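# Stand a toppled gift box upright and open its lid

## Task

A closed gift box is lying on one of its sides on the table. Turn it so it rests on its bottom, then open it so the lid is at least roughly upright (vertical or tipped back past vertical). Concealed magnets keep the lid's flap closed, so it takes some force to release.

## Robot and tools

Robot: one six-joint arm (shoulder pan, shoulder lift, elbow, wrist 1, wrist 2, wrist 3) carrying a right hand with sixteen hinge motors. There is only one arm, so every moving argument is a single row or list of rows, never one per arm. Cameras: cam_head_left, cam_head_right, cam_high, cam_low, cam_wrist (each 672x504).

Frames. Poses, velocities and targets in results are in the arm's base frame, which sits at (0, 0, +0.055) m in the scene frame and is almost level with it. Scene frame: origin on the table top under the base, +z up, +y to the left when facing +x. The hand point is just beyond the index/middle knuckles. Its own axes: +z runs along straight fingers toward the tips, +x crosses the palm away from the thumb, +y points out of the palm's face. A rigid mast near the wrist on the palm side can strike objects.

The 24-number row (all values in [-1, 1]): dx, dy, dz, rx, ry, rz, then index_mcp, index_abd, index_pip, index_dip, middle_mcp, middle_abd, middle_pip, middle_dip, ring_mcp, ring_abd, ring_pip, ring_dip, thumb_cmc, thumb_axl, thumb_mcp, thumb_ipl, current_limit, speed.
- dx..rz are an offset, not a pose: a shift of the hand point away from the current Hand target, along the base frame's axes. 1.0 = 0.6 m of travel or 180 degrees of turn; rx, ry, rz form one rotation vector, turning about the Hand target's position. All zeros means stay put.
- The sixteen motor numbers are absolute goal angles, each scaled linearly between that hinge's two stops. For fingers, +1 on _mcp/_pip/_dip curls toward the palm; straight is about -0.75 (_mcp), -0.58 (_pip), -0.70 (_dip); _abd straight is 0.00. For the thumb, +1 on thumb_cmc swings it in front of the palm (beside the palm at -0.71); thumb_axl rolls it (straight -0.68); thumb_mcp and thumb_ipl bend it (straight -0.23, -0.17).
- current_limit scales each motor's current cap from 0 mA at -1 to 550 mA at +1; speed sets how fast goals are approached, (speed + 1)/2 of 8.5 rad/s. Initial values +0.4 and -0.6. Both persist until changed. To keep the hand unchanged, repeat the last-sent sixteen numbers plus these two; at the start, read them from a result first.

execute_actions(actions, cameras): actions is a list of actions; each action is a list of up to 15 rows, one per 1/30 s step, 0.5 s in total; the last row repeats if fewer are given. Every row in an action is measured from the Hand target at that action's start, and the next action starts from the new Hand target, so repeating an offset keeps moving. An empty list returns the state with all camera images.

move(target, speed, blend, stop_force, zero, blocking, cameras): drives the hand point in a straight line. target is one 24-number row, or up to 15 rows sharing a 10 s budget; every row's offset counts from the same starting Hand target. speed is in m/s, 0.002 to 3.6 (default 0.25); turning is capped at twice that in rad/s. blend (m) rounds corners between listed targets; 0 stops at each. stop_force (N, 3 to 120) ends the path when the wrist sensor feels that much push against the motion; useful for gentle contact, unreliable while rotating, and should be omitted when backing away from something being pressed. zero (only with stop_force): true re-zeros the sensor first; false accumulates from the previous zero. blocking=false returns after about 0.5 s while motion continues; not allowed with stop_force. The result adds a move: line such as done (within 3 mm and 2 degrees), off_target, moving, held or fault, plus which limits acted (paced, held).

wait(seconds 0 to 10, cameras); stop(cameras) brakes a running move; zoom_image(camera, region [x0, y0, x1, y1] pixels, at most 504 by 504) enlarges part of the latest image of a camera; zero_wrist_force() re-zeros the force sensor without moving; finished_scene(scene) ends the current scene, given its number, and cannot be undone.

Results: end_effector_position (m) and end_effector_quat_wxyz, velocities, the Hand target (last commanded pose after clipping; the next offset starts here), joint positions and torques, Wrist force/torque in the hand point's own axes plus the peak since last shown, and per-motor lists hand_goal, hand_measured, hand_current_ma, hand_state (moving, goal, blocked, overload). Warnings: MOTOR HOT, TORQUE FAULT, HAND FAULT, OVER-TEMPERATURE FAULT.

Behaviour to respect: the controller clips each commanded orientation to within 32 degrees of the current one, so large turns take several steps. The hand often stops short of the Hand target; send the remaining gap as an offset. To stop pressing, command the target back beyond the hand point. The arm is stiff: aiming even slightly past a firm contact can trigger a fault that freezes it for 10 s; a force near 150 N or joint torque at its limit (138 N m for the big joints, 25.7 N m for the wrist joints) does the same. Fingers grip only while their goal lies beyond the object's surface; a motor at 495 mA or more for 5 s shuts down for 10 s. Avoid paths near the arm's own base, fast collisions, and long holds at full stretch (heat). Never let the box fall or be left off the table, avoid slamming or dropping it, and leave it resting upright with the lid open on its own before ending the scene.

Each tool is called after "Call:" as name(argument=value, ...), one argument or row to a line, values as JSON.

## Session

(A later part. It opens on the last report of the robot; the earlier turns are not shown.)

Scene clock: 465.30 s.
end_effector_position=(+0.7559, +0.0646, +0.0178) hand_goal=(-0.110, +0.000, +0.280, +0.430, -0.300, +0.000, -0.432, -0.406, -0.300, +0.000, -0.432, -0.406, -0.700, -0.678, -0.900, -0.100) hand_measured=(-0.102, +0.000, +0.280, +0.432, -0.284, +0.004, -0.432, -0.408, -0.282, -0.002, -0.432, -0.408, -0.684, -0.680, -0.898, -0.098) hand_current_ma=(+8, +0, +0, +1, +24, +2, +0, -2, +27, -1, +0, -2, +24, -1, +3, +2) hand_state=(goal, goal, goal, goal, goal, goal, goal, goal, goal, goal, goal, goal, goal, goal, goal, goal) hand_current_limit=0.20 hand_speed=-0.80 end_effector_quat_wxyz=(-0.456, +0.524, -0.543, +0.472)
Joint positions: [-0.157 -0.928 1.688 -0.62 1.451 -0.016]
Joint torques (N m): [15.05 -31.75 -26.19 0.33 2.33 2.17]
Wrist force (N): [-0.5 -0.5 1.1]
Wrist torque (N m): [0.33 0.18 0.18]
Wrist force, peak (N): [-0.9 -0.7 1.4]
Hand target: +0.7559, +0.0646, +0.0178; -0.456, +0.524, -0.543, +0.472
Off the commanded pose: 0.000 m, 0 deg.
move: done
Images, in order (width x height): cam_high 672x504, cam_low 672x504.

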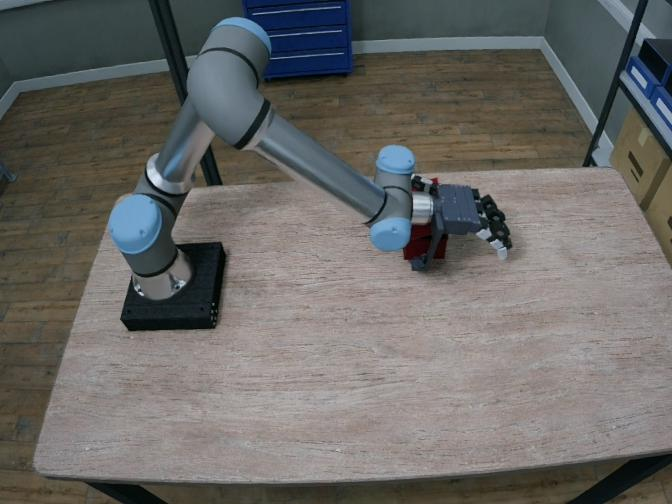

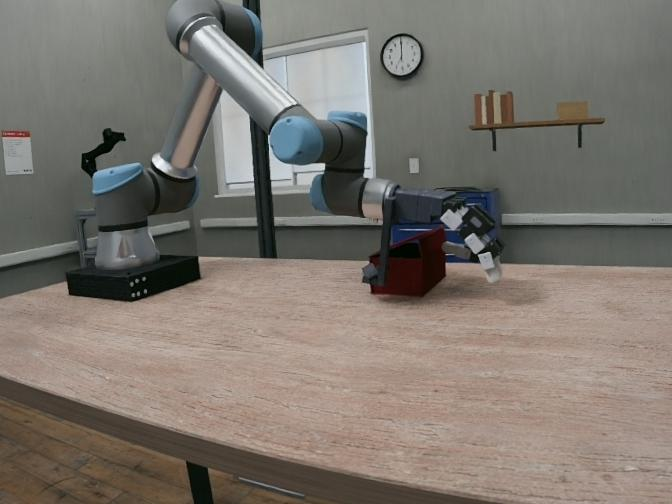

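Call:
move(
  target=[
    [0.02,-0.02,0.2,0,0,0,-0.754,0,-0.576,-0.696,-0.754,0,-0.576,-0.696,-0.754,0,-0.576,-0.696,-0.714,-0.678,-0.226,-0.168,0.4,-0.7],
    [-0.1,-0.28,0.42,0,0,0,-0.754,0,-0.576,-0.696,-0.754,0,-0.576,-0.696,-0.754,0,-0.576,-0.696,-0.714,-0.678,-0.226,-0.168,0.4,-0.7],
  ],
  speed=0.15,
  cameras=["cam_high","cam_low","cam_head_left"],
)

Call:
zoom_image(
  camera="cam_low",
  region=[300, 130, 500, 310],
)

Call:
zoom_image(
  camera="cam_high",
  region=[360, 140, 500, 280],
)

Call:
zoom_image(
  camera="cam_head_left",
  region=[230, 300, 370, 440],
)

Scene clock: 472.03 s.
end_effector_position=(+0.6959, -0.1033, +0.2698) hand_goal=(-0.754, +0.000, -0.576, -0.696, -0.754, +0.000, -0.576, -0.696, -0.754, +0.000, -0.576, -0.696, -0.714, -0.678, -0.226, -0.168) hand_measured=(-0.736, +0.000, -0.570, -0.692, -0.736, +0.002, -0.568, -0.692, -0.734, -0.002, -0.568, -0.692, -0.696, -0.680, -0.228, -0.166) hand_current_ma=(+30, +0, +7, +3, +31, +2, +7, +2, +35, -1, +8, +3, +29, -2, -1, +2) hand_state=(goal, goal, goal, goal, goal, goal, goal, goal, blocked, goal, goal, goal, goal, goal, goal, goal) hand_current_limit=0.40 hand_speed=-0.70 end_effector_quat_wxyz=(-0.456, +0.524, -0.543, +0.472)
Joint positions: [-0.515 -1.311 1.54 -0.072 1.096 -0.071]
Joint torques (N m): [-13.28 -45.42 -32.44 0.58 -2.52 -2.26]
Wrist force (N): [-1.1 -1.0 1.0]
Wrist torque (N m): [0.23 0.29 0.21]
Wrist force, peak (N): [-1.6 0.4 1.5]
Hand target: +0.6959, -0.1034, +0.2698; -0.456, +0.524, -0.543, +0.472
Off the commanded pose: 0.000 m, 0 deg.
move: done
Images, in order (width x height): cam_head_left 672x504, cam_high 672x504, cam_low 672x504.

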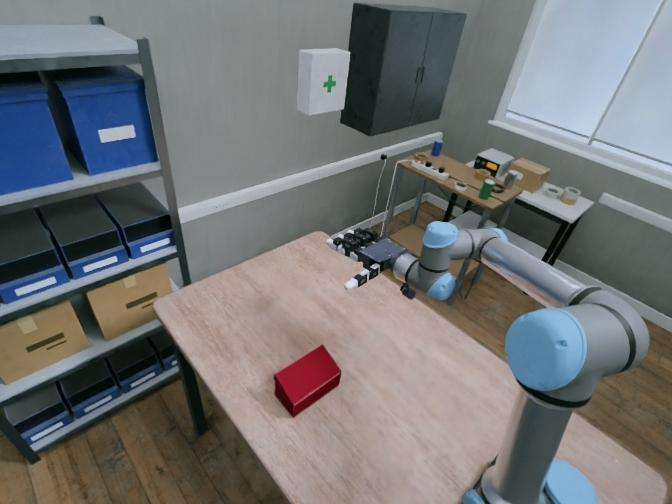

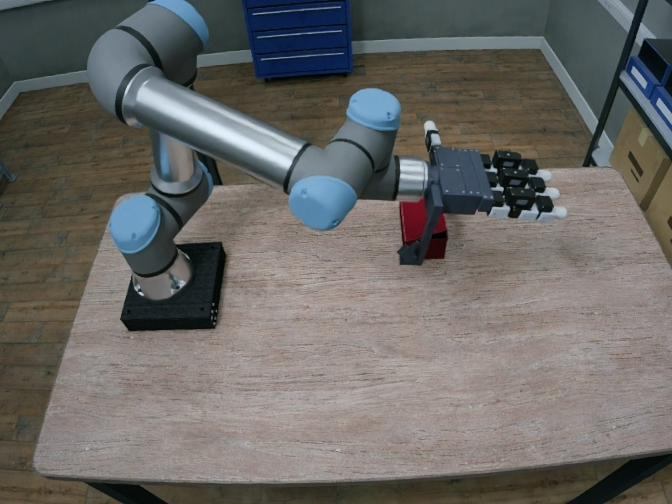

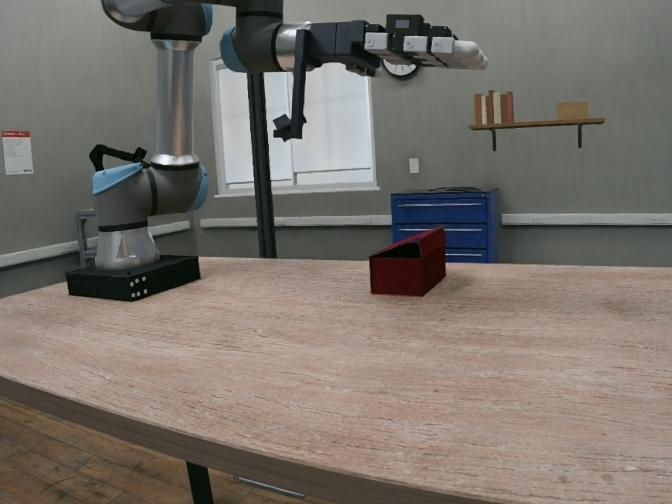

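Scaled by 2.520 from the camera's 672x504 image, which has a finer 960x720 frame.

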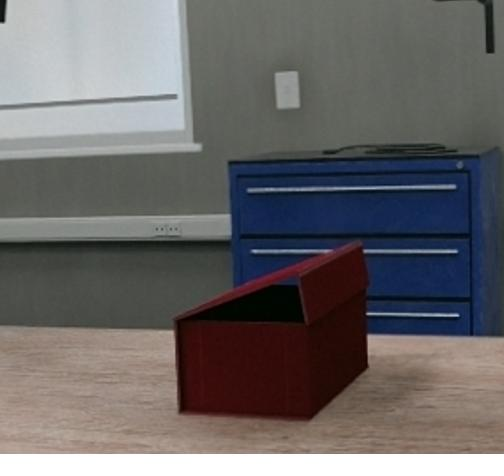

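Scaled by 3.600 from the camera's 672x504 image, which has a finer 960x720 frame.

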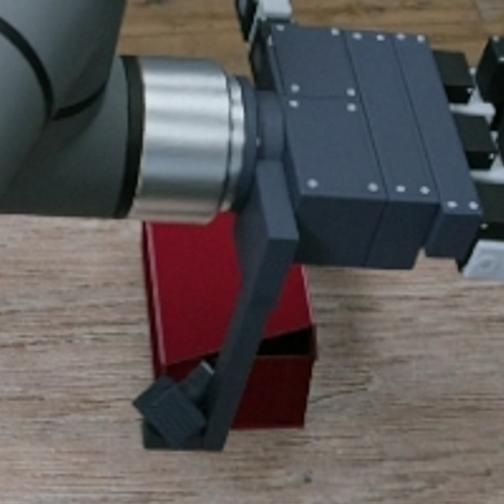

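Scaled by 3.600 from the camera's 672x504 image, which has a finer 960x720 frame.

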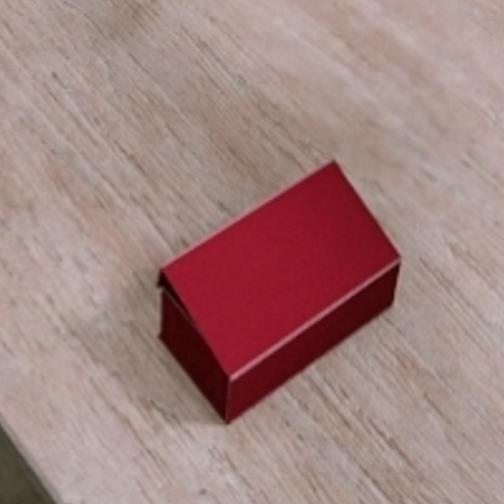

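Call:
move(
  target=[
    [0.1,0.28,-0.15,0,0,0,-0.3,0,-0.431,-0.406,-0.3,0,-0.431,-0.406,-0.3,0,-0.431,-0.406,-0.7,-0.678,-0.9,-0.1,0.4,-0.7],
    [0.1,0.28,-0.426,0,0,0,-0.3,0,-0.431,-0.406,-0.3,0,-0.431,-0.406,-0.3,0,-0.431,-0.406,-0.7,-0.678,-0.9,-0.1,0.4,-0.7],
    [0.043,0.28,-0.426,0,0,0,-0.3,0,-0.431,-0.406,-0.3,0,-0.431,-0.406,-0.3,0,-0.431,-0.406,-0.7,-0.678,-0.9,-0.1,0.4,-0.7],
  ],
  speed=[0.15,0.1,0.06],
)

Call:
move(
  target=[0,0,0,0,0,0,0.0,0,-0.431,-0.406,0.1,0,-0.431,-0.406,-0.1,0,-0.431,-0.406,0.75,-0.678,-0.9,0.0,0.4,-0.7],
  cameras=["cam_high","cam_low"],
)

Call:
zoom_image(
  camera="cam_low",
  region=[300, 130, 500, 310],
)

Call:
zoom_image(
  camera="cam_high",
  region=[360, 140, 500, 280],
)

Scene clock: 506.23 s.
end_effector_position=(+0.7218, +0.0646, +0.0142) hand_goal=(-0.300, +0.000, -0.432, -0.406, -0.300, +0.000, -0.432, -0.406, -0.300, +0.000, -0.432, -0.406, -0.700, -0.678, -0.900, -0.100) hand_measured=(-0.294, +0.000, -0.432, -0.408, -0.294, +0.002, -0.432, -0.408, -0.294, -0.002, -0.432, -0.408, -0.692, -0.680, -0.898, -0.102) hand_current_ma=(+5, +0, +0, -2, +5, +2, +0, -1, +6, -1, +0, -2, +8, -2, +3, -2) hand_state=(goal, goal, goal, goal, goal, goal, goal, goal, goal, goal, goal, goal, goal, goal, goal, goal) hand_current_limit=0.40 hand_speed=-0.70 end_effector_quat_wxyz=(-0.456, +0.524, -0.543, +0.472)
Joint positions: [-0.168 -0.981 1.801 -0.68 1.44 -0.017]
Joint torques (N m): [-14.66 -54.42 -10.26 -3.18 -2.51 -2.1]
Wrist force (N): [-0.7 -0.4 1.1]
Wrist torque (N m): [0.32 0.19 0.25]
Wrist force, peak (N): [-1.8 -0.2 1.4]
Hand target: +0.7217, +0.0646, +0.0142; -0.456, +0.524, -0.543, +0.472
Off the commanded pose: 0.000 m, 0 deg.
move: done

Scene clock: 507.90 s.
end_effector_position=(+0.7217, +0.0646, +0.0142) hand_goal=(+0.000, +0.000, -0.432, -0.406, +0.100, +0.000, -0.432, -0.406, -0.100, +0.000, -0.432, -0.406, +0.750, -0.678, -0.900, +0.000) hand_measured=(+0.002, +0.000, -0.432, -0.408, +0.102, +0.002, -0.432, -0.408, -0.096, -0.002, -0.432, -0.408, +0.746, -0.680, -0.898, -0.002) hand_current_ma=(+2, +0, +0, -2, +1, +2, +0, -1, +3, -1, +0, -2, -4, -1, +2, -1) hand_state=(goal, goal, goal, goal, goal, goal, goal, goal, goal, goal, goal, goal, goal, goal, goal, goal) hand_current_limit=0.40 hand_speed=-0.70 end_effector_quat_wxyz=(-0.456, +0.524, -0.543, +0.472)
Joint positions: [-0.168 -0.981 1.801 -0.68 1.44 -0.017]
Joint torques (N m): [-13.76 -52.77 -8.47 -3.07 -2.39 -2.26]
Wrist force (N): [-0.9 -0.4 1.1]
Wrist torque (N m): [0.37 0.21 0.27]
Wrist force, peak (N): [-1.0 -0.7 1.3]
Hand target: +0.7217, +0.0646, +0.0142; -0.456, +0.524, -0.543, +0.472
Off the commanded pose: 0.000 m, 0 deg.
move: done
Images, in order (width x height): cam_high 672x504, cam_low 672x504.

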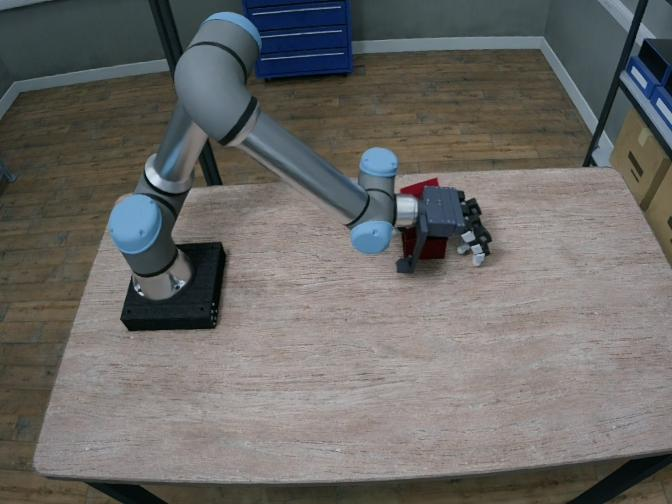

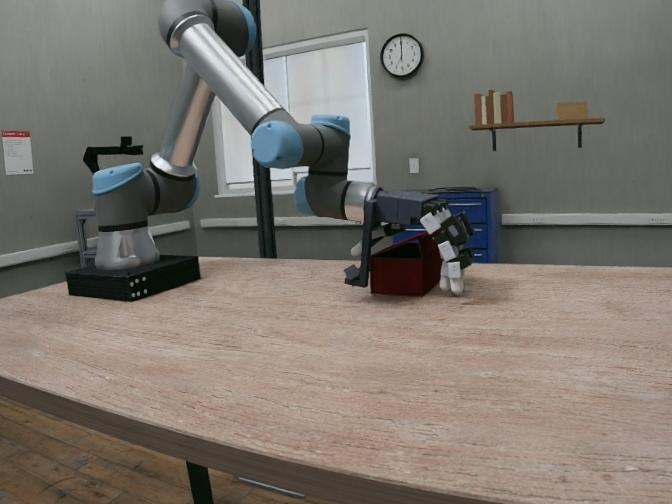

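Scaled by 2.520 from the camera's 672x504 image, which has a finer 960x720 frame.

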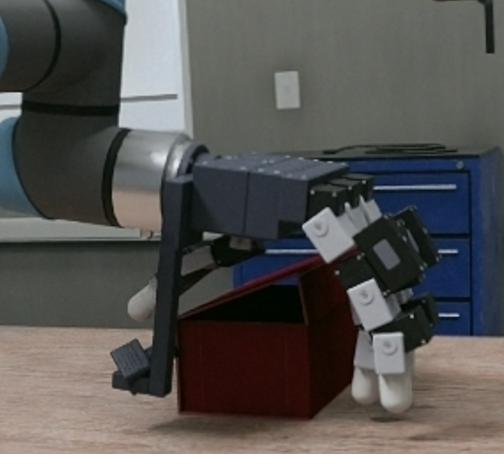

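Scaled by 3.600 from the camera's 672x504 image, which has a finer 960x720 frame.

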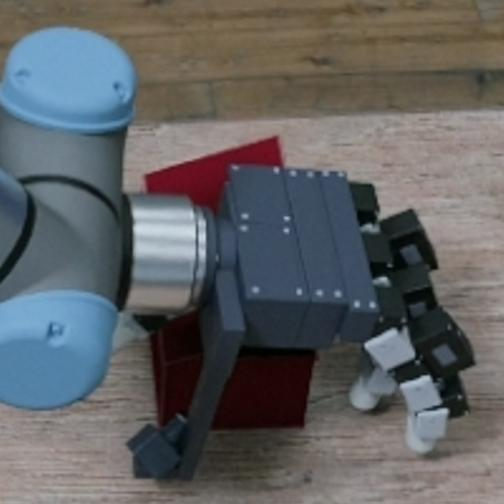

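Call:
move(
  target=[0,0,0,0,0,0,0.4,0,-0.431,-0.406,0.46,0,-0.431,-0.406,0.0,0,-0.431,-0.406,0.75,-0.678,-0.85,0.2,0.35,-0.9],
)

Call:
move(
  target=[0,0,0,0,0,0,0.3,0,-0.33,-0.2,0.5,0,-0.431,-0.406,0.0,0,-0.431,-0.406,0.75,-0.678,-0.8,0.4,0.42,-0.9],
)

Call:
move(
  target=[0,0,0,0,0,0,0.1,0,0.0,0.2,0.5,0,-0.431,-0.406,0.0,0,-0.431,-0.406,0.75,-0.678,-0.8,0.4,0.5,-0.93],
)

Call:
move(
  target=[0,0,0,0,0,0,-0.06,0,0.08,0.36,0.5,0,-0.431,-0.406,0.0,0,-0.431,-0.406,0.75,-0.678,-0.8,0.4,0.7,-0.95],
)

Call:
move(
  target=[0,0,0,0,0,0,-0.11,0,0.2,0.45,0.5,0,-0.431,-0.406,0.0,0,-0.431,-0.406,0.75,-0.678,-0.8,0.4,0.7,-0.95],
  cameras=["cam_high","cam_low"],
)

Call:
zoom_image(
  camera="cam_low",
  region=[300, 130, 500, 310],
)

Scene clock: 514.17 s.
end_effector_position=(+0.7217, +0.0646, +0.0142) hand_goal=(+0.400, +0.000, -0.432, -0.406, +0.460, +0.000, -0.432, -0.406, +0.000, +0.000, -0.432, -0.406, +0.750, -0.678, -0.850, +0.200) hand_measured=(+0.328, +0.000, -0.454, -0.418, +0.354, +0.004, -0.466, -0.422, +0.002, -0.002, -0.432, -0.408, +0.742, -0.678, -0.880, +0.184) hand_current_ma=(-201, +0, -33, -16, -356, +2, -67, -22, +2, -1, +0, -2, -9, +1, -79, -34) hand_state=(blocked, goal, blocked, goal, blocked, goal, blocked, goal, goal, goal, goal, goal, goal, goal, blocked, goal) hand_current_limit=0.35 hand_speed=-0.90 end_effector_quat_wxyz=(-0.456, +0.524, -0.543, +0.472)
Joint positions: [-0.168 -0.981 1.801 -0.68 1.44 -0.017]
Joint torques (N m): [-12.36 -51.82 -11.72 -1.36 -2.01 -1.94]
Wrist force (N): [-0.8 -0.5 1.6]
Wrist torque (N m): [0.53 0.21 0.26]
Wrist force, peak (N): [-0.9 -2.5 1.8]
Hand target: +0.7217, +0.0646, +0.0142; -0.456, +0.524, -0.543, +0.472
Off the commanded pose: 0.000 m, 0 deg.
move: done

Scene clock: 515.00 s.
end_effector_position=(+0.7217, +0.0646, +0.0142) hand_goal=(+0.300, +0.000, -0.330, -0.200, +0.500, +0.000, -0.432, -0.406, +0.000, +0.000, -0.432, -0.406, +0.750, -0.678, -0.800, +0.400) hand_measured=(+0.252, +0.000, -0.388, -0.264, +0.356, +0.004, -0.476, -0.422, +0.002, -0.002, -0.432, -0.408, +0.746, -0.680, -0.886, +0.236) hand_current_ma=(-117, +0, -140, -163, -391, +2, -91, -23, +2, -1, +0, -2, -3, -2, -352, -390) hand_state=(blocked, goal, blocked, blocked, blocked, goal, blocked, goal, goal, goal, goal, goal, goal, goal, blocked, blocked) hand_current_limit=0.42 hand_speed=-0.90 end_effector_quat_wxyz=(-0.456, +0.524, -0.543, +0.472)
Joint positions: [-0.168 -0.981 1.801 -0.68 1.44 -0.017]
Joint torques (N m): [-10.56 -46.62 -12.07 0.05 -1.94 -1.89]
Wrist force (N): [-1.2 -6.4 -1.4]
Wrist torque (N m): [0.07 0.27 0.08]
Wrist force, peak (N): [-0.7 -7.1 -1.0]
Hand target: +0.7217, +0.0646, +0.0142; -0.456, +0.524, -0.543, +0.472
Off the commanded pose: 0.000 m, 0 deg.
move: done

Scene clock: 516.87 s.
end_effector_position=(+0.7217, +0.0646, +0.0142) hand_goal=(+0.100, +0.000, +0.000, +0.200, +0.500, +0.000, -0.432, -0.406, +0.000, +0.000, -0.432, -0.406, +0.750, -0.678, -0.800, +0.400) hand_measured=(+0.030, +0.000, -0.120, +0.100, +0.356, +0.004, -0.478, -0.422, +0.002, -0.002, -0.432, -0.408, +0.746, -0.680, -0.892, +0.252) hand_current_ma=(-195, +0, -383, -299, -413, +2, -96, -23, +2, -1, +0, -2, -3, -3, -379, -412) hand_state=(blocked, goal, blocked, blocked, blocked, goal, blocked, goal, goal, goal, goal, goal, goal, goal, blocked, blocked) hand_current_limit=0.50 hand_speed=-0.93 end_effector_quat_wxyz=(-0.456, +0.524, -0.543, +0.472)
Joint positions: [-0.168 -0.981 1.801 -0.68 1.44 -0.017]
Joint torques (N m): [-10.91 -39.51 -12.59 0.31 -1.82 -1.75]
Wrist force (N): [-0.6 -5.8 -0.1]
Wrist torque (N m): [0.15 0.23 0.06]
Wrist force, peak (N): [-1.1 -8.9 -2.0]
Hand target: +0.7217, +0.0646, +0.0142; -0.456, +0.524, -0.543, +0.472
Off the commanded pose: 0.000 m, 0 deg.
move: done

Scene clock: 518.13 s.
end_effector_position=(+0.7217, +0.0646, +0.0142) hand_goal=(-0.060, +0.000, +0.080, +0.360, +0.500, +0.000, -0.432, -0.406, +0.000, +0.000, -0.432, -0.406, +0.750, -0.678, -0.800, +0.400) hand_measured=(-0.086, +0.000, +0.020, +0.320, +0.356, +0.004, -0.484, -0.422, +0.002, -0.002, -0.432, -0.408, +0.746, -0.680, -0.898, +0.282) hand_current_ma=(-48, +0, -142, -84, -467, +2, -119, -23, +2, -1, +0, -2, -2, -3, -414, -468) hand_state=(blocked, goal, blocked, blocked, blocked, goal, blocked, goal, goal, goal, goal, goal, goal, goal, blocked, blocked) hand_current_limit=0.70 hand_speed=-0.95 end_effector_quat_wxyz=(-0.456, +0.524, -0.543, +0.472)
Joint positions: [-0.168 -0.981 1.801 -0.68 1.44 -0.017]
Joint torques (N m): [-9.46 -34.9 -12.95 0.03 -1.66 -1.77]
Wrist force (N): [-1.1 -8.6 -2.3]
Wrist torque (N m): [-0.09 0.24 0.08]
Wrist force, peak (N): [-1.0 -9.6 -2.0]
Hand target: +0.7217, +0.0646, +0.0142; -0.456, +0.524, -0.543, +0.472
Off the commanded pose: 0.000 m, 0 deg.
move: done

Scene clock: 519.00 s.
end_effector_position=(+0.7217, +0.0646, +0.0142) hand_goal=(-0.110, +0.000, +0.200, +0.450, +0.500, +0.000, -0.432, -0.406, +0.000, +0.000, -0.432, -0.406, +0.750, -0.678, -0.800, +0.400) hand_measured=(-0.140, +0.000, +0.120, +0.398, +0.356, +0.004, -0.486, -0.422, +0.002, -0.002, -0.432, -0.408, +0.746, -0.680, -0.898, +0.290) hand_current_ma=(-60, +0, -221, -116, -468, +2, -125, -23, +2, -1, +0, -2, -3, -3, -420, -467) hand_state=(blocked, goal, blocked, blocked, blocked, goal, blocked, goal, goal, goal, goal, goal, goal, goal, blocked, blocked) hand_current_limit=0.70 hand_speed=-0.95 end_effector_quat_wxyz=(-0.456, +0.524, -0.543, +0.472)
Joint positions: [-0.168 -0.981 1.801 -0.68 1.44 -0.017]
Joint torques (N m): [-10.16 -33.07 -13.79 0.3 -1.85 -1.35]
Wrist force (N): [-1.3 -9.0 -1.6]
Wrist torque (N m): [-0.10 0.28 0.02]
Wrist force, peak (N): [-1.3 -10.4 -2.2]
Hand target: +0.7217, +0.0646, +0.0142; -0.456, +0.524, -0.543, +0.472
Off the commanded pose: 0.000 m, 0 deg.
move: done
Images, in order (width x height): cam_high 672x504, cam_low 672x504.

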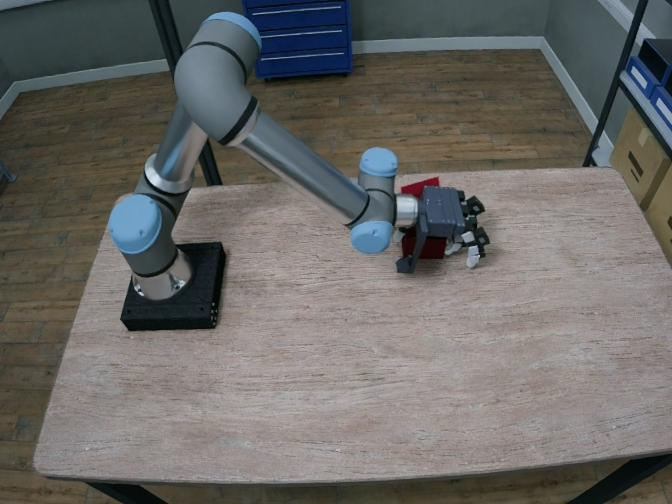

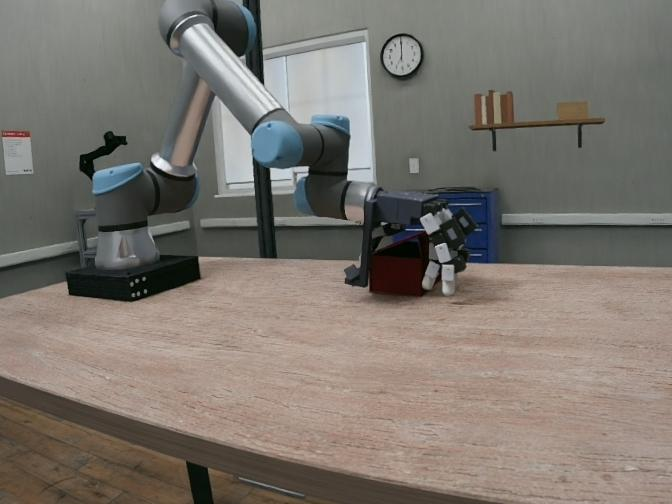

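Scaled by 2.520 from the camera's 672x504 image, which has a finer 960x720 frame.

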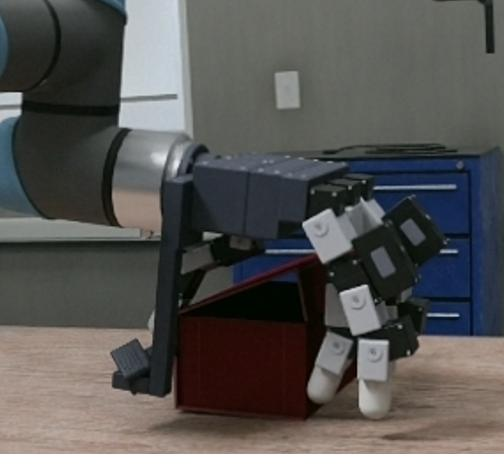

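Call:
move(
  target=[0,0,0,0,0,0,-0.18,0,0.42,0.54,0.5,0,-0.431,-0.406,0.0,0,-0.431,-0.406,0.75,-0.678,-0.8,0.4,0.6,-0.95],
)

Call:
move(
  target=[0,0,0,0,0,0,-0.28,0,0.56,0.65,0.5,0,-0.431,-0.406,0.0,0,-0.431,-0.406,0.75,-0.678,-0.8,0.4,0.6,-0.95],
)

Call:
move(
  target=[0,0,0,0,0,0,-0.38,0,0.7,0.75,0.5,0,-0.431,-0.406,0.0,0,-0.431,-0.406,0.75,-0.678,-0.8,0.4,0.6,-0.95],
  cameras=["cam_high","cam_low"],
)

Call:
zoom_image(
  camera="cam_low",
  region=[300, 130, 500, 310],
)

Call:
zoom_image(
  camera="cam_high",
  region=[360, 140, 500, 280],
)

Scene clock: 524.67 s.
end_effector_position=(+0.7217, +0.0646, +0.0142) hand_goal=(-0.180, +0.000, +0.420, +0.540, +0.500, +0.000, -0.432, -0.406, +0.000, +0.000, -0.432, -0.406, +0.750, -0.678, -0.800, +0.400) hand_measured=(-0.178, +0.000, +0.406, +0.534, +0.356, +0.006, -0.494, -0.422, +0.002, -0.002, -0.432, -0.408, +0.740, -0.678, -0.900, +0.302) hand_current_ma=(+1, +0, -18, -6, -440, +5, -148, -23, +2, -1, +0, -2, -13, +0, -427, -440) hand_state=(goal, goal, goal, goal, blocked, goal, blocked, goal, goal, goal, goal, goal, goal, goal, blocked, blocked) hand_current_limit=0.60 hand_speed=-0.95 end_effector_quat_wxyz=(-0.456, +0.524, -0.543, +0.472)
Joint positions: [-0.168 -0.981 1.801 -0.68 1.44 -0.017]
Joint torques (N m): [-8.29 -30.89 -16.71 -0.12 -1.42 -1.2]
Wrist force (N): [-1.8 -11.5 -2.6]
Wrist torque (N m): [-0.27 0.24 0.08]
Wrist force, peak (N): [-1.8 -13.0 -2.7]
Hand target: +0.7217, +0.0646, +0.0142; -0.456, +0.524, -0.543, +0.472
Off the commanded pose: 0.000 m, 0 deg.
move: done

Scene clock: 525.70 s.
end_effector_position=(+0.7217, +0.0646, +0.0142) hand_goal=(-0.280, +0.000, +0.560, +0.650, +0.500, +0.000, -0.432, -0.406, +0.000, +0.000, -0.432, -0.406, +0.750, -0.678, -0.800, +0.400) hand_measured=(-0.268, +0.000, +0.556, +0.646, +0.356, +0.006, -0.494, -0.424, +0.002, -0.002, -0.432, -0.408, +0.738, -0.678, -0.900, +0.310) hand_current_ma=(+15, +0, -4, -3, -440, +5, -152, -25, +2, -1, +0, -2, -14, +0, -427, -392) hand_state=(goal, goal, goal, goal, blocked, goal, blocked, goal, goal, goal, goal, goal, goal, goal, blocked, blocked) hand_current_limit=0.60 hand_speed=-0.95 end_effector_quat_wxyz=(-0.456, +0.524, -0.543, +0.472)
Joint positions: [-0.168 -0.981 1.801 -0.68 1.44 -0.017]
Joint torques (N m): [-6.97 -30.01 -17.18 -0.05 -1.19 -1.32]
Wrist force (N): [-1.5 -11.8 -2.3]
Wrist torque (N m): [-0.26 0.26 0.08]
Wrist force, peak (N): [-1.4 -12.8 -2.9]
Hand target: +0.7217, +0.0646, +0.0142; -0.456, +0.524, -0.543, +0.472
Off the commanded pose: 0.000 m, 0 deg.
move: done

Scene clock: 526.73 s.
end_effector_position=(+0.7217, +0.0646, +0.0142) hand_goal=(-0.380, +0.000, +0.700, +0.750, +0.500, +0.000, -0.432, -0.406, +0.000, +0.000, -0.432, -0.406, +0.750, -0.678, -0.800, +0.400) hand_measured=(-0.368, +0.000, +0.696, +0.746, +0.356, +0.006, -0.494, -0.424, +0.002, -0.002, -0.432, -0.408, +0.738, -0.678, -0.900, +0.310) hand_current_ma=(+17, +0, -4, -3, -440, +5, -152, -25, +2, -1, +0, -2, -14, +0, -427, -392) hand_state=(goal, goal, goal, goal, blocked, goal, blocked, goal, goal, goal, goal, goal, goal, goal, blocked, blocked) hand_current_limit=0.60 hand_speed=-0.95 end_effector_quat_wxyz=(-0.456, +0.524, -0.543, +0.472)
Joint positions: [-0.168 -0.981 1.801 -0.68 1.44 -0.017]
Joint torques (N m): [-7.31 -30.59 -18.35 0.1 -0.96 -1.32]
Wrist force (N): [-1.8 -11.5 -2.2]
Wrist torque (N m): [-0.27 0.26 0.07]
Wrist force, peak (N): [-1.5 -12.0 -2.4]
Hand target: +0.7217, +0.0646, +0.0142; -0.456, +0.524, -0.543, +0.472
Off the commanded pose: 0.000 m, 0 deg.
move: done
Images, in order (width x height): cam_high 672x504, cam_low 672x504.

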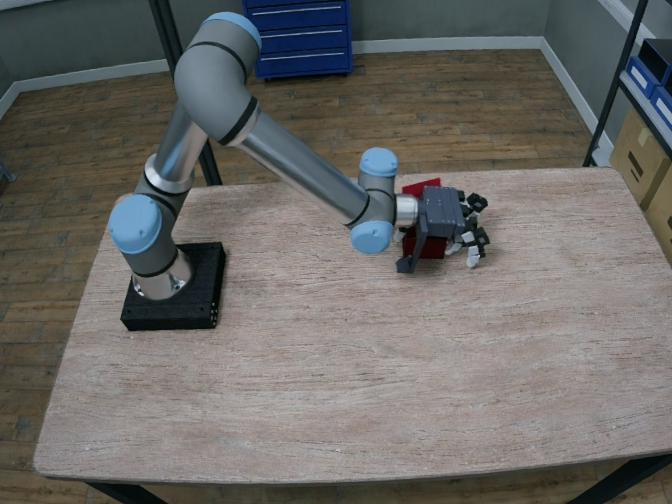

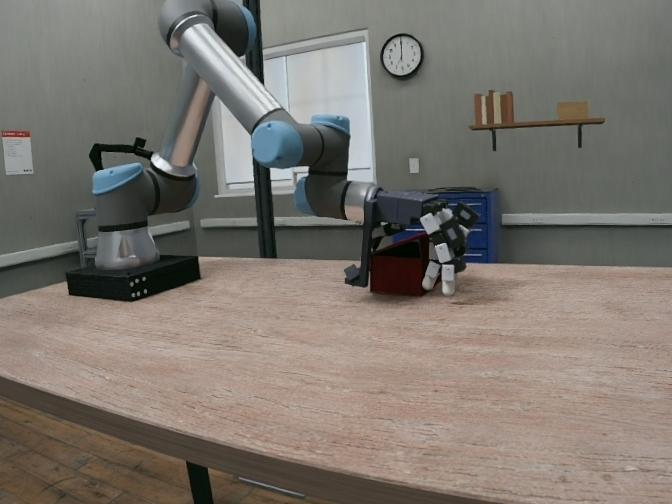

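Scaled by 2.520 from the camera's 672x504 image, which has a finer 960x720 frame.

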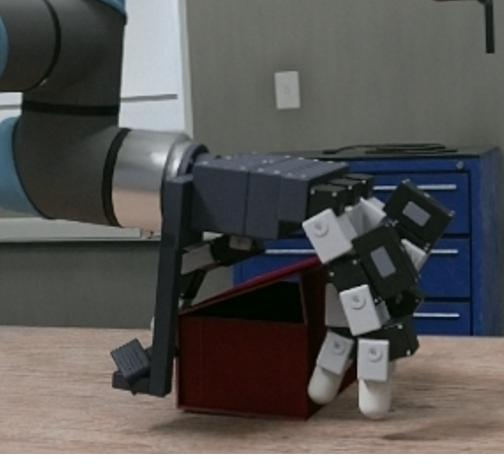

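Scaled by 3.600 from the camera's 672x504 image, which has a finer 960x720 frame.

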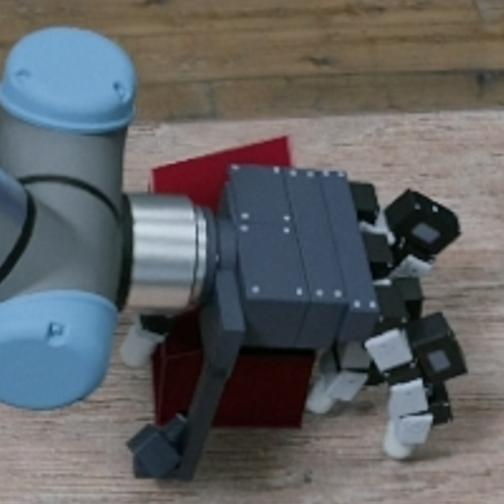

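Call:
move(
  target=[0,0,0,0,0,0,-0.1,0,-0.431,-0.406,0.5,0,-0.431,-0.406,0.0,0,-0.431,-0.406,0.75,-0.678,-0.8,0.4,0.5,-0.85],
)

Call:
move(
  target=[0,0,0,0,0,0,0.46,0,-0.431,-0.406,0.5,0,-0.431,-0.406,0.0,0,-0.431,-0.406,0.75,-0.678,-0.8,0.4,0.4,-0.9],
)

Call:
move(
  target=[0,0,0,0,0,0,0.3,0,-0.2,0.0,0.5,0,-0.431,-0.406,0.0,0,-0.431,-0.406,0.75,-0.678,-0.8,0.4,0.45,-0.93],
)

Call:
move(
  target=[0,0,0,0,0,0,0.1,0,0.08,0.3,0.5,0,-0.431,-0.406,0.0,0,-0.431,-0.406,0.75,-0.678,-0.8,0.4,0.6,-0.95],
)

Call:
move(
  target=[0,0,0,0,0,0,0.02,0,0.25,0.45,0.5,0,-0.431,-0.406,0.0,0,-0.431,-0.406,0.75,-0.678,-0.8,0.4,0.7,-0.95],
  cameras=["cam_high","cam_low"],
)

Call:
zoom_image(
  camera="cam_low",
  region=[300, 130, 500, 310],
)

Scene clock: 534.63 s.
end_effector_position=(+0.7217, +0.0646, +0.0142) hand_goal=(-0.100, +0.000, -0.432, -0.406, +0.500, +0.000, -0.432, -0.406, +0.000, +0.000, -0.432, -0.406, +0.750, -0.678, -0.800, +0.400) hand_measured=(-0.208, +0.004, +0.540, +0.626, +0.356, +0.006, -0.494, -0.424, +0.002, -0.002, -0.432, -0.408, +0.746, -0.680, -0.900, +0.310) hand_current_ma=(-359, +2, +412, +412, -413, +5, -152, -25, +2, -1, +0, -2, -2, -3, -413, -392) hand_state=(blocked, goal, blocked, blocked, blocked, goal, blocked, goal, goal, goal, goal, goal, goal, goal, blocked, blocked) hand_current_limit=0.50 hand_speed=-0.85 end_effector_quat_wxyz=(-0.456, +0.524, -0.543, +0.472)
Joint positions: [-0.168 -0.981 1.801 -0.68 1.44 -0.017]
Joint torques (N m): [-4.43 -31.06 -19.51 0.04 -0.99 -0.81]
Wrist force (N): [-0.7 -10.8 1.2]
Wrist torque (N m): [0.11 0.28 0.32]
Wrist force, peak (N): [-1.4 -12.1 -2.5]
Hand target: +0.7217, +0.0646, +0.0142; -0.456, +0.524, -0.543, +0.472
Off the commanded pose: 0.000 m, 0 deg.
move: done

Scene clock: 537.43 s.
end_effector_position=(+0.7217, +0.0646, +0.0142) hand_goal=(+0.460, +0.000, -0.432, -0.406, +0.500, +0.000, -0.432, -0.406, +0.000, +0.000, -0.432, -0.406, +0.750, -0.678, -0.800, +0.400) hand_measured=(+0.064, +0.002, +0.168, +0.552, +0.356, +0.006, -0.494, -0.426, +0.002, -0.002, -0.432, -0.408, +0.750, -0.682, -0.904, +0.310) hand_current_ma=(-385, +1, +385, +385, -385, +5, -152, -31, +2, -1, +0, -2, +0, -5, -385, -385) hand_state=(blocked, goal, blocked, blocked, blocked, goal, blocked, blocked, goal, goal, goal, goal, goal, goal, blocked, blocked) hand_current_limit=0.40 hand_speed=-0.90 end_effector_quat_wxyz=(-0.456, +0.524, -0.543, +0.472)
Joint positions: [-0.168 -0.981 1.801 -0.68 1.44 -0.017]
Joint torques (N m): [-4.03 -29.68 -16.64 0.19 -0.91 -0.79]
Wrist force (N): [-0.9 -19.2 1.4]
Wrist torque (N m): [-0.29 0.28 0.49]
Wrist force, peak (N): [-0.9 -19.4 0.9]
Hand target: +0.7217, +0.0646, +0.0142; -0.456, +0.524, -0.543, +0.472
Off the commanded pose: 0.000 m, 0 deg.
move: done

Scene clock: 537.93 s.
end_effector_position=(+0.7217, +0.0646, +0.0142) hand_goal=(+0.300, +0.000, -0.200, +0.000, +0.500, +0.000, -0.432, -0.406, +0.000, +0.000, -0.432, -0.406, +0.750, -0.678, -0.800, +0.400) hand_measured=(+0.064, +0.002, +0.166, +0.552, +0.356, +0.006, -0.494, -0.426, +0.002, -0.002, -0.432, -0.408, +0.750, -0.682, -0.904, +0.310) hand_current_ma=(-399, +1, +399, +399, -399, +5, -152, -31, +2, -1, +0, -2, +0, -5, -399, -392) hand_state=(blocked, goal, blocked, blocked, blocked, goal, blocked, blocked, goal, goal, goal, goal, goal, goal, blocked, blocked) hand_current_limit=0.45 hand_speed=-0.93 end_effector_quat_wxyz=(-0.456, +0.524, -0.543, +0.472)
Joint positions: [-0.168 -0.981 1.801 -0.68 1.44 -0.017]
Joint torques (N m): [-2.82 -29.74 -11.47 0.51 -0.89 -0.81]
Wrist force (N): [-0.8 -19.5 1.4]
Wrist torque (N m): [-0.28 0.29 0.52]
Wrist force, peak (N): [-0.9 -19.8 1.3]
Hand target: +0.7217, +0.0646, +0.0142; -0.456, +0.524, -0.543, +0.472
Off the commanded pose: 0.000 m, 0 deg.
move: done

Scene clock: 538.43 s.
end_effector_position=(+0.7217, +0.0646, +0.0142) hand_goal=(+0.100, +0.000, +0.080, +0.300, +0.500, +0.000, -0.432, -0.406, +0.000, +0.000, -0.432, -0.406, +0.750, -0.678, -0.800, +0.400) hand_measured=(+0.062, +0.002, +0.166, +0.552, +0.356, +0.006, -0.494, -0.426, +0.002, -0.002, -0.432, -0.408, +0.750, -0.682, -0.904, +0.310) hand_current_ma=(-88, +1, +240, +440, -440, +5, -152, -31, +2, -1, +0, -2, +0, -5, -440, -392) hand_state=(moving, goal, blocked, blocked, blocked, goal, blocked, blocked, goal, goal, goal, goal, goal, goal, blocked, blocked) hand_current_limit=0.60 hand_speed=-0.95 end_effector_quat_wxyz=(-0.456, +0.524, -0.543, +0.472)
Joint positions: [-0.168 -0.981 1.801 -0.68 1.44 -0.017]
Joint torques (N m): [-1.88 -31.58 -7.16 1.19 -0.58 -0.76]
Wrist force (N): [-0.7 -20.2 0.3]
Wrist torque (N m): [-0.37 0.26 0.51]
Wrist force, peak (N): [-0.7 -20.2 0.3]
Hand target: +0.7217, +0.0646, +0.0142; -0.456, +0.524, -0.543, +0.472
Off the commanded pose: 0.000 m, 0 deg.
move: done

Scene clock: 539.60 s.
end_effector_position=(+0.7217, +0.0646, +0.0142) hand_goal=(+0.020, +0.000, +0.250, +0.450, +0.500, +0.000, -0.432, -0.406, +0.000, +0.000, -0.432, -0.406, +0.750, -0.678, -0.800, +0.400) hand_measured=(+0.020, +0.002, +0.256, +0.480, +0.356, +0.006, -0.494, -0.426, +0.002, -0.002, -0.432, -0.408, +0.750, -0.682, -0.904, +0.310) hand_current_ma=(+0, +1, +7, +55, -467, +5, -152, -32, +2, -1, +0, -2, +0, -5, -453, -388) hand_state=(goal, goal, goal, blocked, blocked, goal, blocked, blocked, goal, goal, goal, goal, goal, goal, blocked, blocked) hand_current_limit=0.70 hand_speed=-0.95 end_effector_quat_wxyz=(-0.456, +0.524, -0.543, +0.472)
Joint positions: [-0.168 -0.981 1.801 -0.68 1.44 -0.017]
Joint torques (N m): [-3.85 -31.15 -5.38 0.95 -0.88 -0.99]
Wrist force (N): [-0.7 -10.7 -2.4]
Wrist torque (N m): [-0.15 0.15 0.21]
Wrist force, peak (N): [-0.8 -20.9 -0.6]
Hand target: +0.7217, +0.0646, +0.0142; -0.456, +0.524, -0.543, +0.472
Off the commanded pose: 0.000 m, 0 deg.
move: done
Images, in order (width x height): cam_high 672x504, cam_low 672x504.

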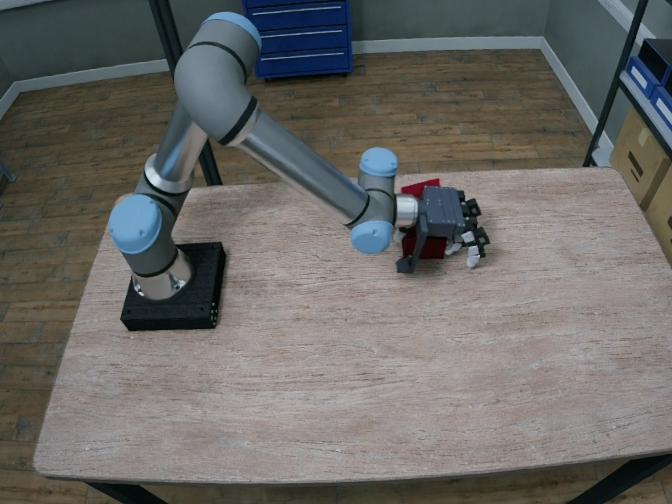

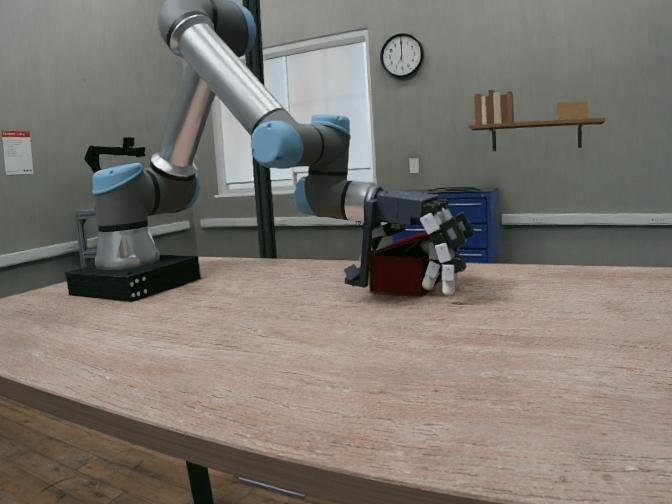

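Scaled by 2.520 from the camera's 672x504 image, which has a finer 960x720 frame.

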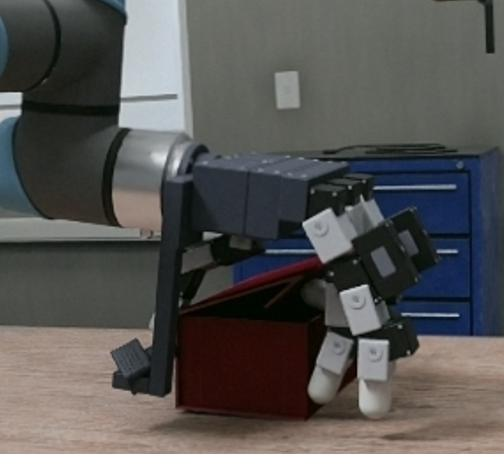

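Call:
move(
  target=[0,0,0,0,0,0,-0.1,0,0.42,0.58,0.5,0,-0.431,-0.406,0.0,0,-0.431,-0.406,0.75,-0.678,-0.8,0.4,0.7,-0.95],
)

Call:
move(
  target=[0,0,0,0,0,0,-0.2,0,0.6,0.7,0.5,0,-0.431,-0.406,0.0,0,-0.431,-0.406,0.75,-0.678,-0.8,0.4,0.7,-0.95],
  cameras=["cam_low"],
)

Call:
zoom_image(
  camera="cam_low",
  region=[300, 130, 500, 310],
)

Scene clock: 543.93 s.
end_effector_position=(+0.7217, +0.0646, +0.0142) hand_goal=(-0.100, +0.000, +0.420, +0.580, +0.500, +0.000, -0.432, -0.406, +0.000, +0.000, -0.432, -0.406, +0.750, -0.678, -0.800, +0.400) hand_measured=(-0.096, +0.002, +0.404, +0.566, +0.356, +0.006, -0.494, -0.426, +0.002, -0.002, -0.432, -0.408, +0.744, -0.678, -0.904, +0.318) hand_current_ma=(+3, +1, -24, -17, -467, +5, -152, -32, +2, -1, +0, -2, -7, +0, -453, -346) hand_state=(goal, goal, goal, goal, blocked, goal, blocked, blocked, goal, goal, goal, goal, goal, goal, blocked, blocked) hand_current_limit=0.70 hand_speed=-0.95 end_effector_quat_wxyz=(-0.456, +0.524, -0.543, +0.472)
Joint positions: [-0.168 -0.981 1.801 -0.68 1.44 -0.017]
Joint torques (N m): [-1.06 -31.29 -14.95 -1.2 -0.56 -0.34]
Wrist force (N): [-1.1 -10.5 -1.6]
Wrist torque (N m): [-0.15 0.20 0.09]
Wrist force, peak (N): [-0.7 -11.1 -2.2]
Hand target: +0.7217, +0.0646, +0.0142; -0.456, +0.524, -0.543, +0.472
Off the commanded pose: 0.000 m, 0 deg.
move: done

Scene clock: 545.20 s.
end_effector_position=(+0.7217, +0.0646, +0.0142) hand_goal=(-0.200, +0.000, +0.600, +0.700, +0.500, +0.000, -0.432, -0.406, +0.000, +0.000, -0.432, -0.406, +0.750, -0.678, -0.800, +0.400) hand_measured=(-0.198, +0.002, +0.586, +0.694, +0.356, +0.006, -0.494, -0.426, +0.002, -0.002, -0.432, -0.408, +0.744, -0.678, -0.904, +0.318) hand_current_ma=(+2, +1, -17, -5, -467, +5, -152, -32, +2, -1, +0, -2, -7, +0, -453, -346) hand_state=(goal, goal, goal, goal, blocked, goal, blocked, blocked, goal, goal, goal, goal, goal, goal, blocked, blocked) hand_current_limit=0.70 hand_speed=-0.95 end_effector_quat_wxyz=(-0.456, +0.524, -0.543, +0.472)
Joint positions: [-0.168 -0.981 1.801 -0.68 1.44 -0.017]
Joint torques (N m): [-0.35 -30.56 -18.3 -1.36 -0.54 -0.51]
Wrist force (N): [-1.7 -10.1 -1.3]
Wrist torque (N m): [-0.14 0.26 0.05]
Wrist force, peak (N): [-1.5 -10.6 -1.4]
Hand target: +0.7217, +0.0646, +0.0142; -0.456, +0.524, -0.543, +0.472
Off the commanded pose: 0.000 m, 0 deg.
move: done
Images, in order (width x height): cam_low 672x504.

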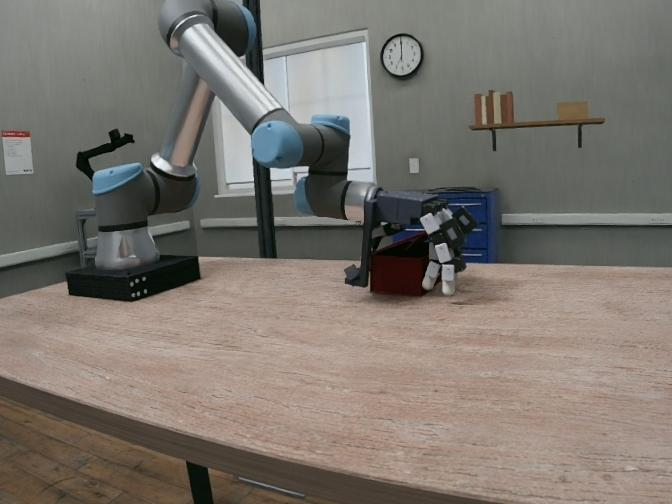

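Scaled by 2.520 from the camera's 672x504 image, which has a finer 960x720 frame.

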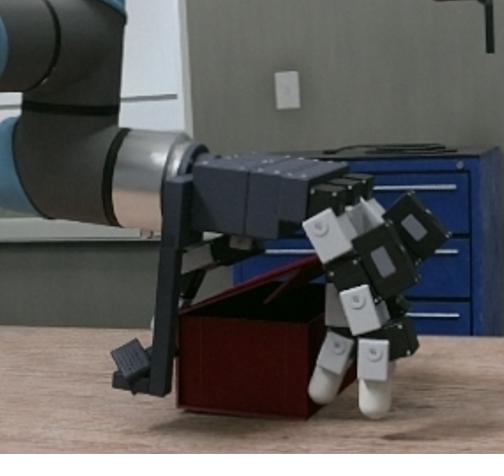

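Call:
move(
  target=[0,0,0,0,0,0,-0.1,0,-0.431,-0.406,0.5,0,-0.431,-0.406,0.0,0,-0.431,-0.406,0.75,-0.678,-0.8,0.4,0.5,-0.85],
)

Call:
move(
  target=[0,0,0,0,0,0,0.2,0,0.0,0.4,0.5,0,-0.431,-0.406,0.0,0,-0.431,-0.406,0.75,-0.678,-0.8,0.4,0.45,-0.9],
)

Call:
move(
  target=[0,0,0,0,0,0,0.15,0,0.4,0.6,0.5,0,-0.431,-0.406,0.0,0,-0.431,-0.406,0.75,-0.678,-0.8,0.4,0.7,-0.93],
  cameras=["cam_low"],
)

Call:
zoom_image(
  camera="cam_low",
  region=[300, 130, 500, 310],
)

Scene clock: 559.23 s.
end_effector_position=(+0.7217, +0.0646, +0.0142) hand_goal=(-0.100, +0.000, -0.432, -0.406, +0.500, +0.000, -0.432, -0.406, +0.000, +0.000, -0.432, -0.406, +0.750, -0.678, -0.800, +0.400) hand_measured=(-0.096, +0.002, -0.428, -0.402, +0.356, +0.004, -0.494, -0.426, +0.002, -0.002, -0.432, -0.408, +0.748, -0.680, -0.910, +0.326) hand_current_ma=(+2, +2, +4, +2, -412, +2, -152, -32, +2, -1, +0, -2, +0, -1, -413, -293) hand_state=(goal, goal, goal, goal, blocked, goal, blocked, blocked, goal, goal, goal, goal, goal, goal, blocked, blocked) hand_current_limit=0.50 hand_speed=-0.85 end_effector_quat_wxyz=(-0.456, +0.524, -0.543, +0.472)
Joint positions: [-0.168 -0.981 1.801 -0.68 1.44 -0.017]
Joint torques (N m): [1.08 -29.75 -16.26 -1.23 -0.08 0.02]
Wrist force (N): [-1.1 -9.2 -1.1]
Wrist torque (N m): [-0.10 0.18 0.12]
Wrist force, peak (N): [0.3 -13.8 -0.5]
Hand target: +0.7217, +0.0646, +0.0142; -0.456, +0.524, -0.543, +0.472
Off the commanded pose: 0.000 m, 0 deg.
move: done

Scene clock: 560.80 s.
end_effector_position=(+0.7217, +0.0646, +0.0142) hand_goal=(+0.200, +0.000, +0.000, +0.400, +0.500, +0.000, -0.432, -0.406, +0.000, +0.000, -0.432, -0.406, +0.750, -0.678, -0.800, +0.400) hand_measured=(+0.110, +0.002, -0.204, -0.110, +0.356, +0.002, -0.494, -0.426, +0.002, -0.002, -0.432, -0.408, +0.758, -0.682, -0.910, +0.326) hand_current_ma=(-276, +1, -399, -398, -399, +2, -152, -32, +2, -1, +0, -2, +7, -4, -399, -293) hand_state=(blocked, goal, blocked, blocked, blocked, goal, blocked, blocked, goal, goal, goal, goal, goal, goal, blocked, blocked) hand_current_limit=0.45 hand_speed=-0.90 end_effector_quat_wxyz=(-0.456, +0.524, -0.543, +0.472)
Joint positions: [-0.168 -0.981 1.801 -0.68 1.44 -0.017]
Joint torques (N m): [2.69 -30.74 -17.2 -1.42 -0.18 0.25]
Wrist force (N): [-0.3 -4.2 1.0]
Wrist torque (N m): [0.39 0.21 0.10]
Wrist force, peak (N): [-1.0 -9.6 -1.2]
Hand target: +0.7217, +0.0646, +0.0142; -0.456, +0.524, -0.543, +0.472
Off the commanded pose: 0.000 m, 0 deg.
move: done

Scene clock: 562.27 s.
end_effector_position=(+0.7217, +0.0646, +0.0142) hand_goal=(+0.150, +0.000, +0.400, +0.600, +0.500, +0.000, -0.432, -0.406, +0.000, +0.000, -0.432, -0.406, +0.750, -0.678, -0.800, +0.400) hand_measured=(+0.052, +0.002, -0.184, +0.138, +0.356, +0.002, -0.494, -0.426, +0.002, -0.002, -0.432, -0.408, +0.762, -0.684, -0.910, +0.326) hand_current_ma=(-314, +1, -468, -467, -467, +1, -152, -32, +2, -1, +0, -2, +14, -7, -467, -293) hand_state=(blocked, goal, blocked, blocked, blocked, goal, blocked, blocked, goal, goal, goal, goal, goal, goal, blocked, blocked) hand_current_limit=0.70 hand_speed=-0.93 end_effector_quat_wxyz=(-0.456, +0.524, -0.543, +0.472)
Joint positions: [-0.168 -0.981 1.801 -0.68 1.44 -0.017]
Joint torques (N m): [2.52 -30.12 -18.69 -1.27 0.32 0.3]
Wrist force (N): [-0.2 -2.9 1.1]
Wrist torque (N m): [0.41 0.17 0.10]
Wrist force, peak (N): [-0.5 -5.5 0.4]
Hand target: +0.7217, +0.0646, +0.0142; -0.456, +0.524, -0.543, +0.472
Off the commanded pose: 0.000 m, 0 deg.
move: done
Images, in order (width x height): cam_low 672x504.

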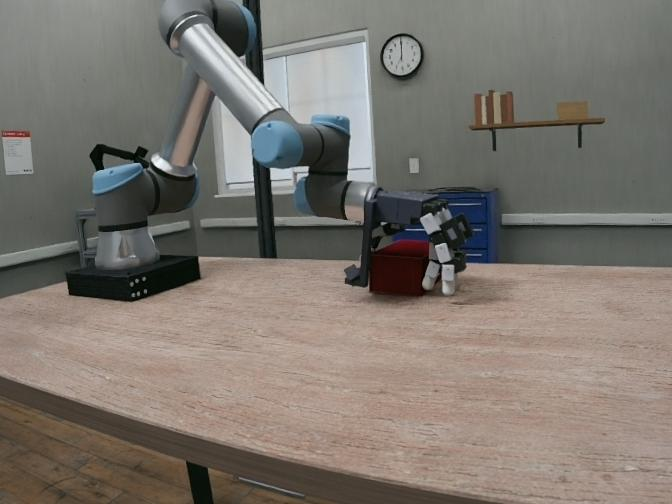

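Scaled by 2.520 from the camera's 672x504 image, which has a finer 960x720 frame.

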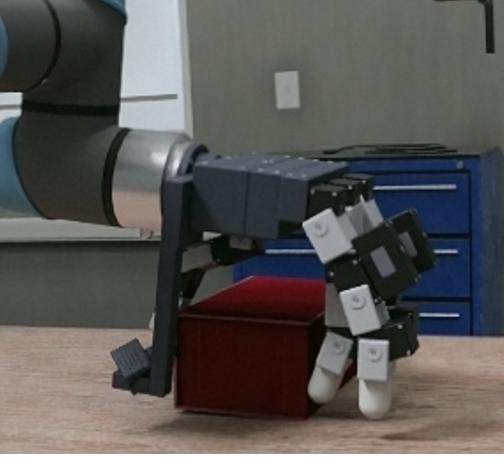

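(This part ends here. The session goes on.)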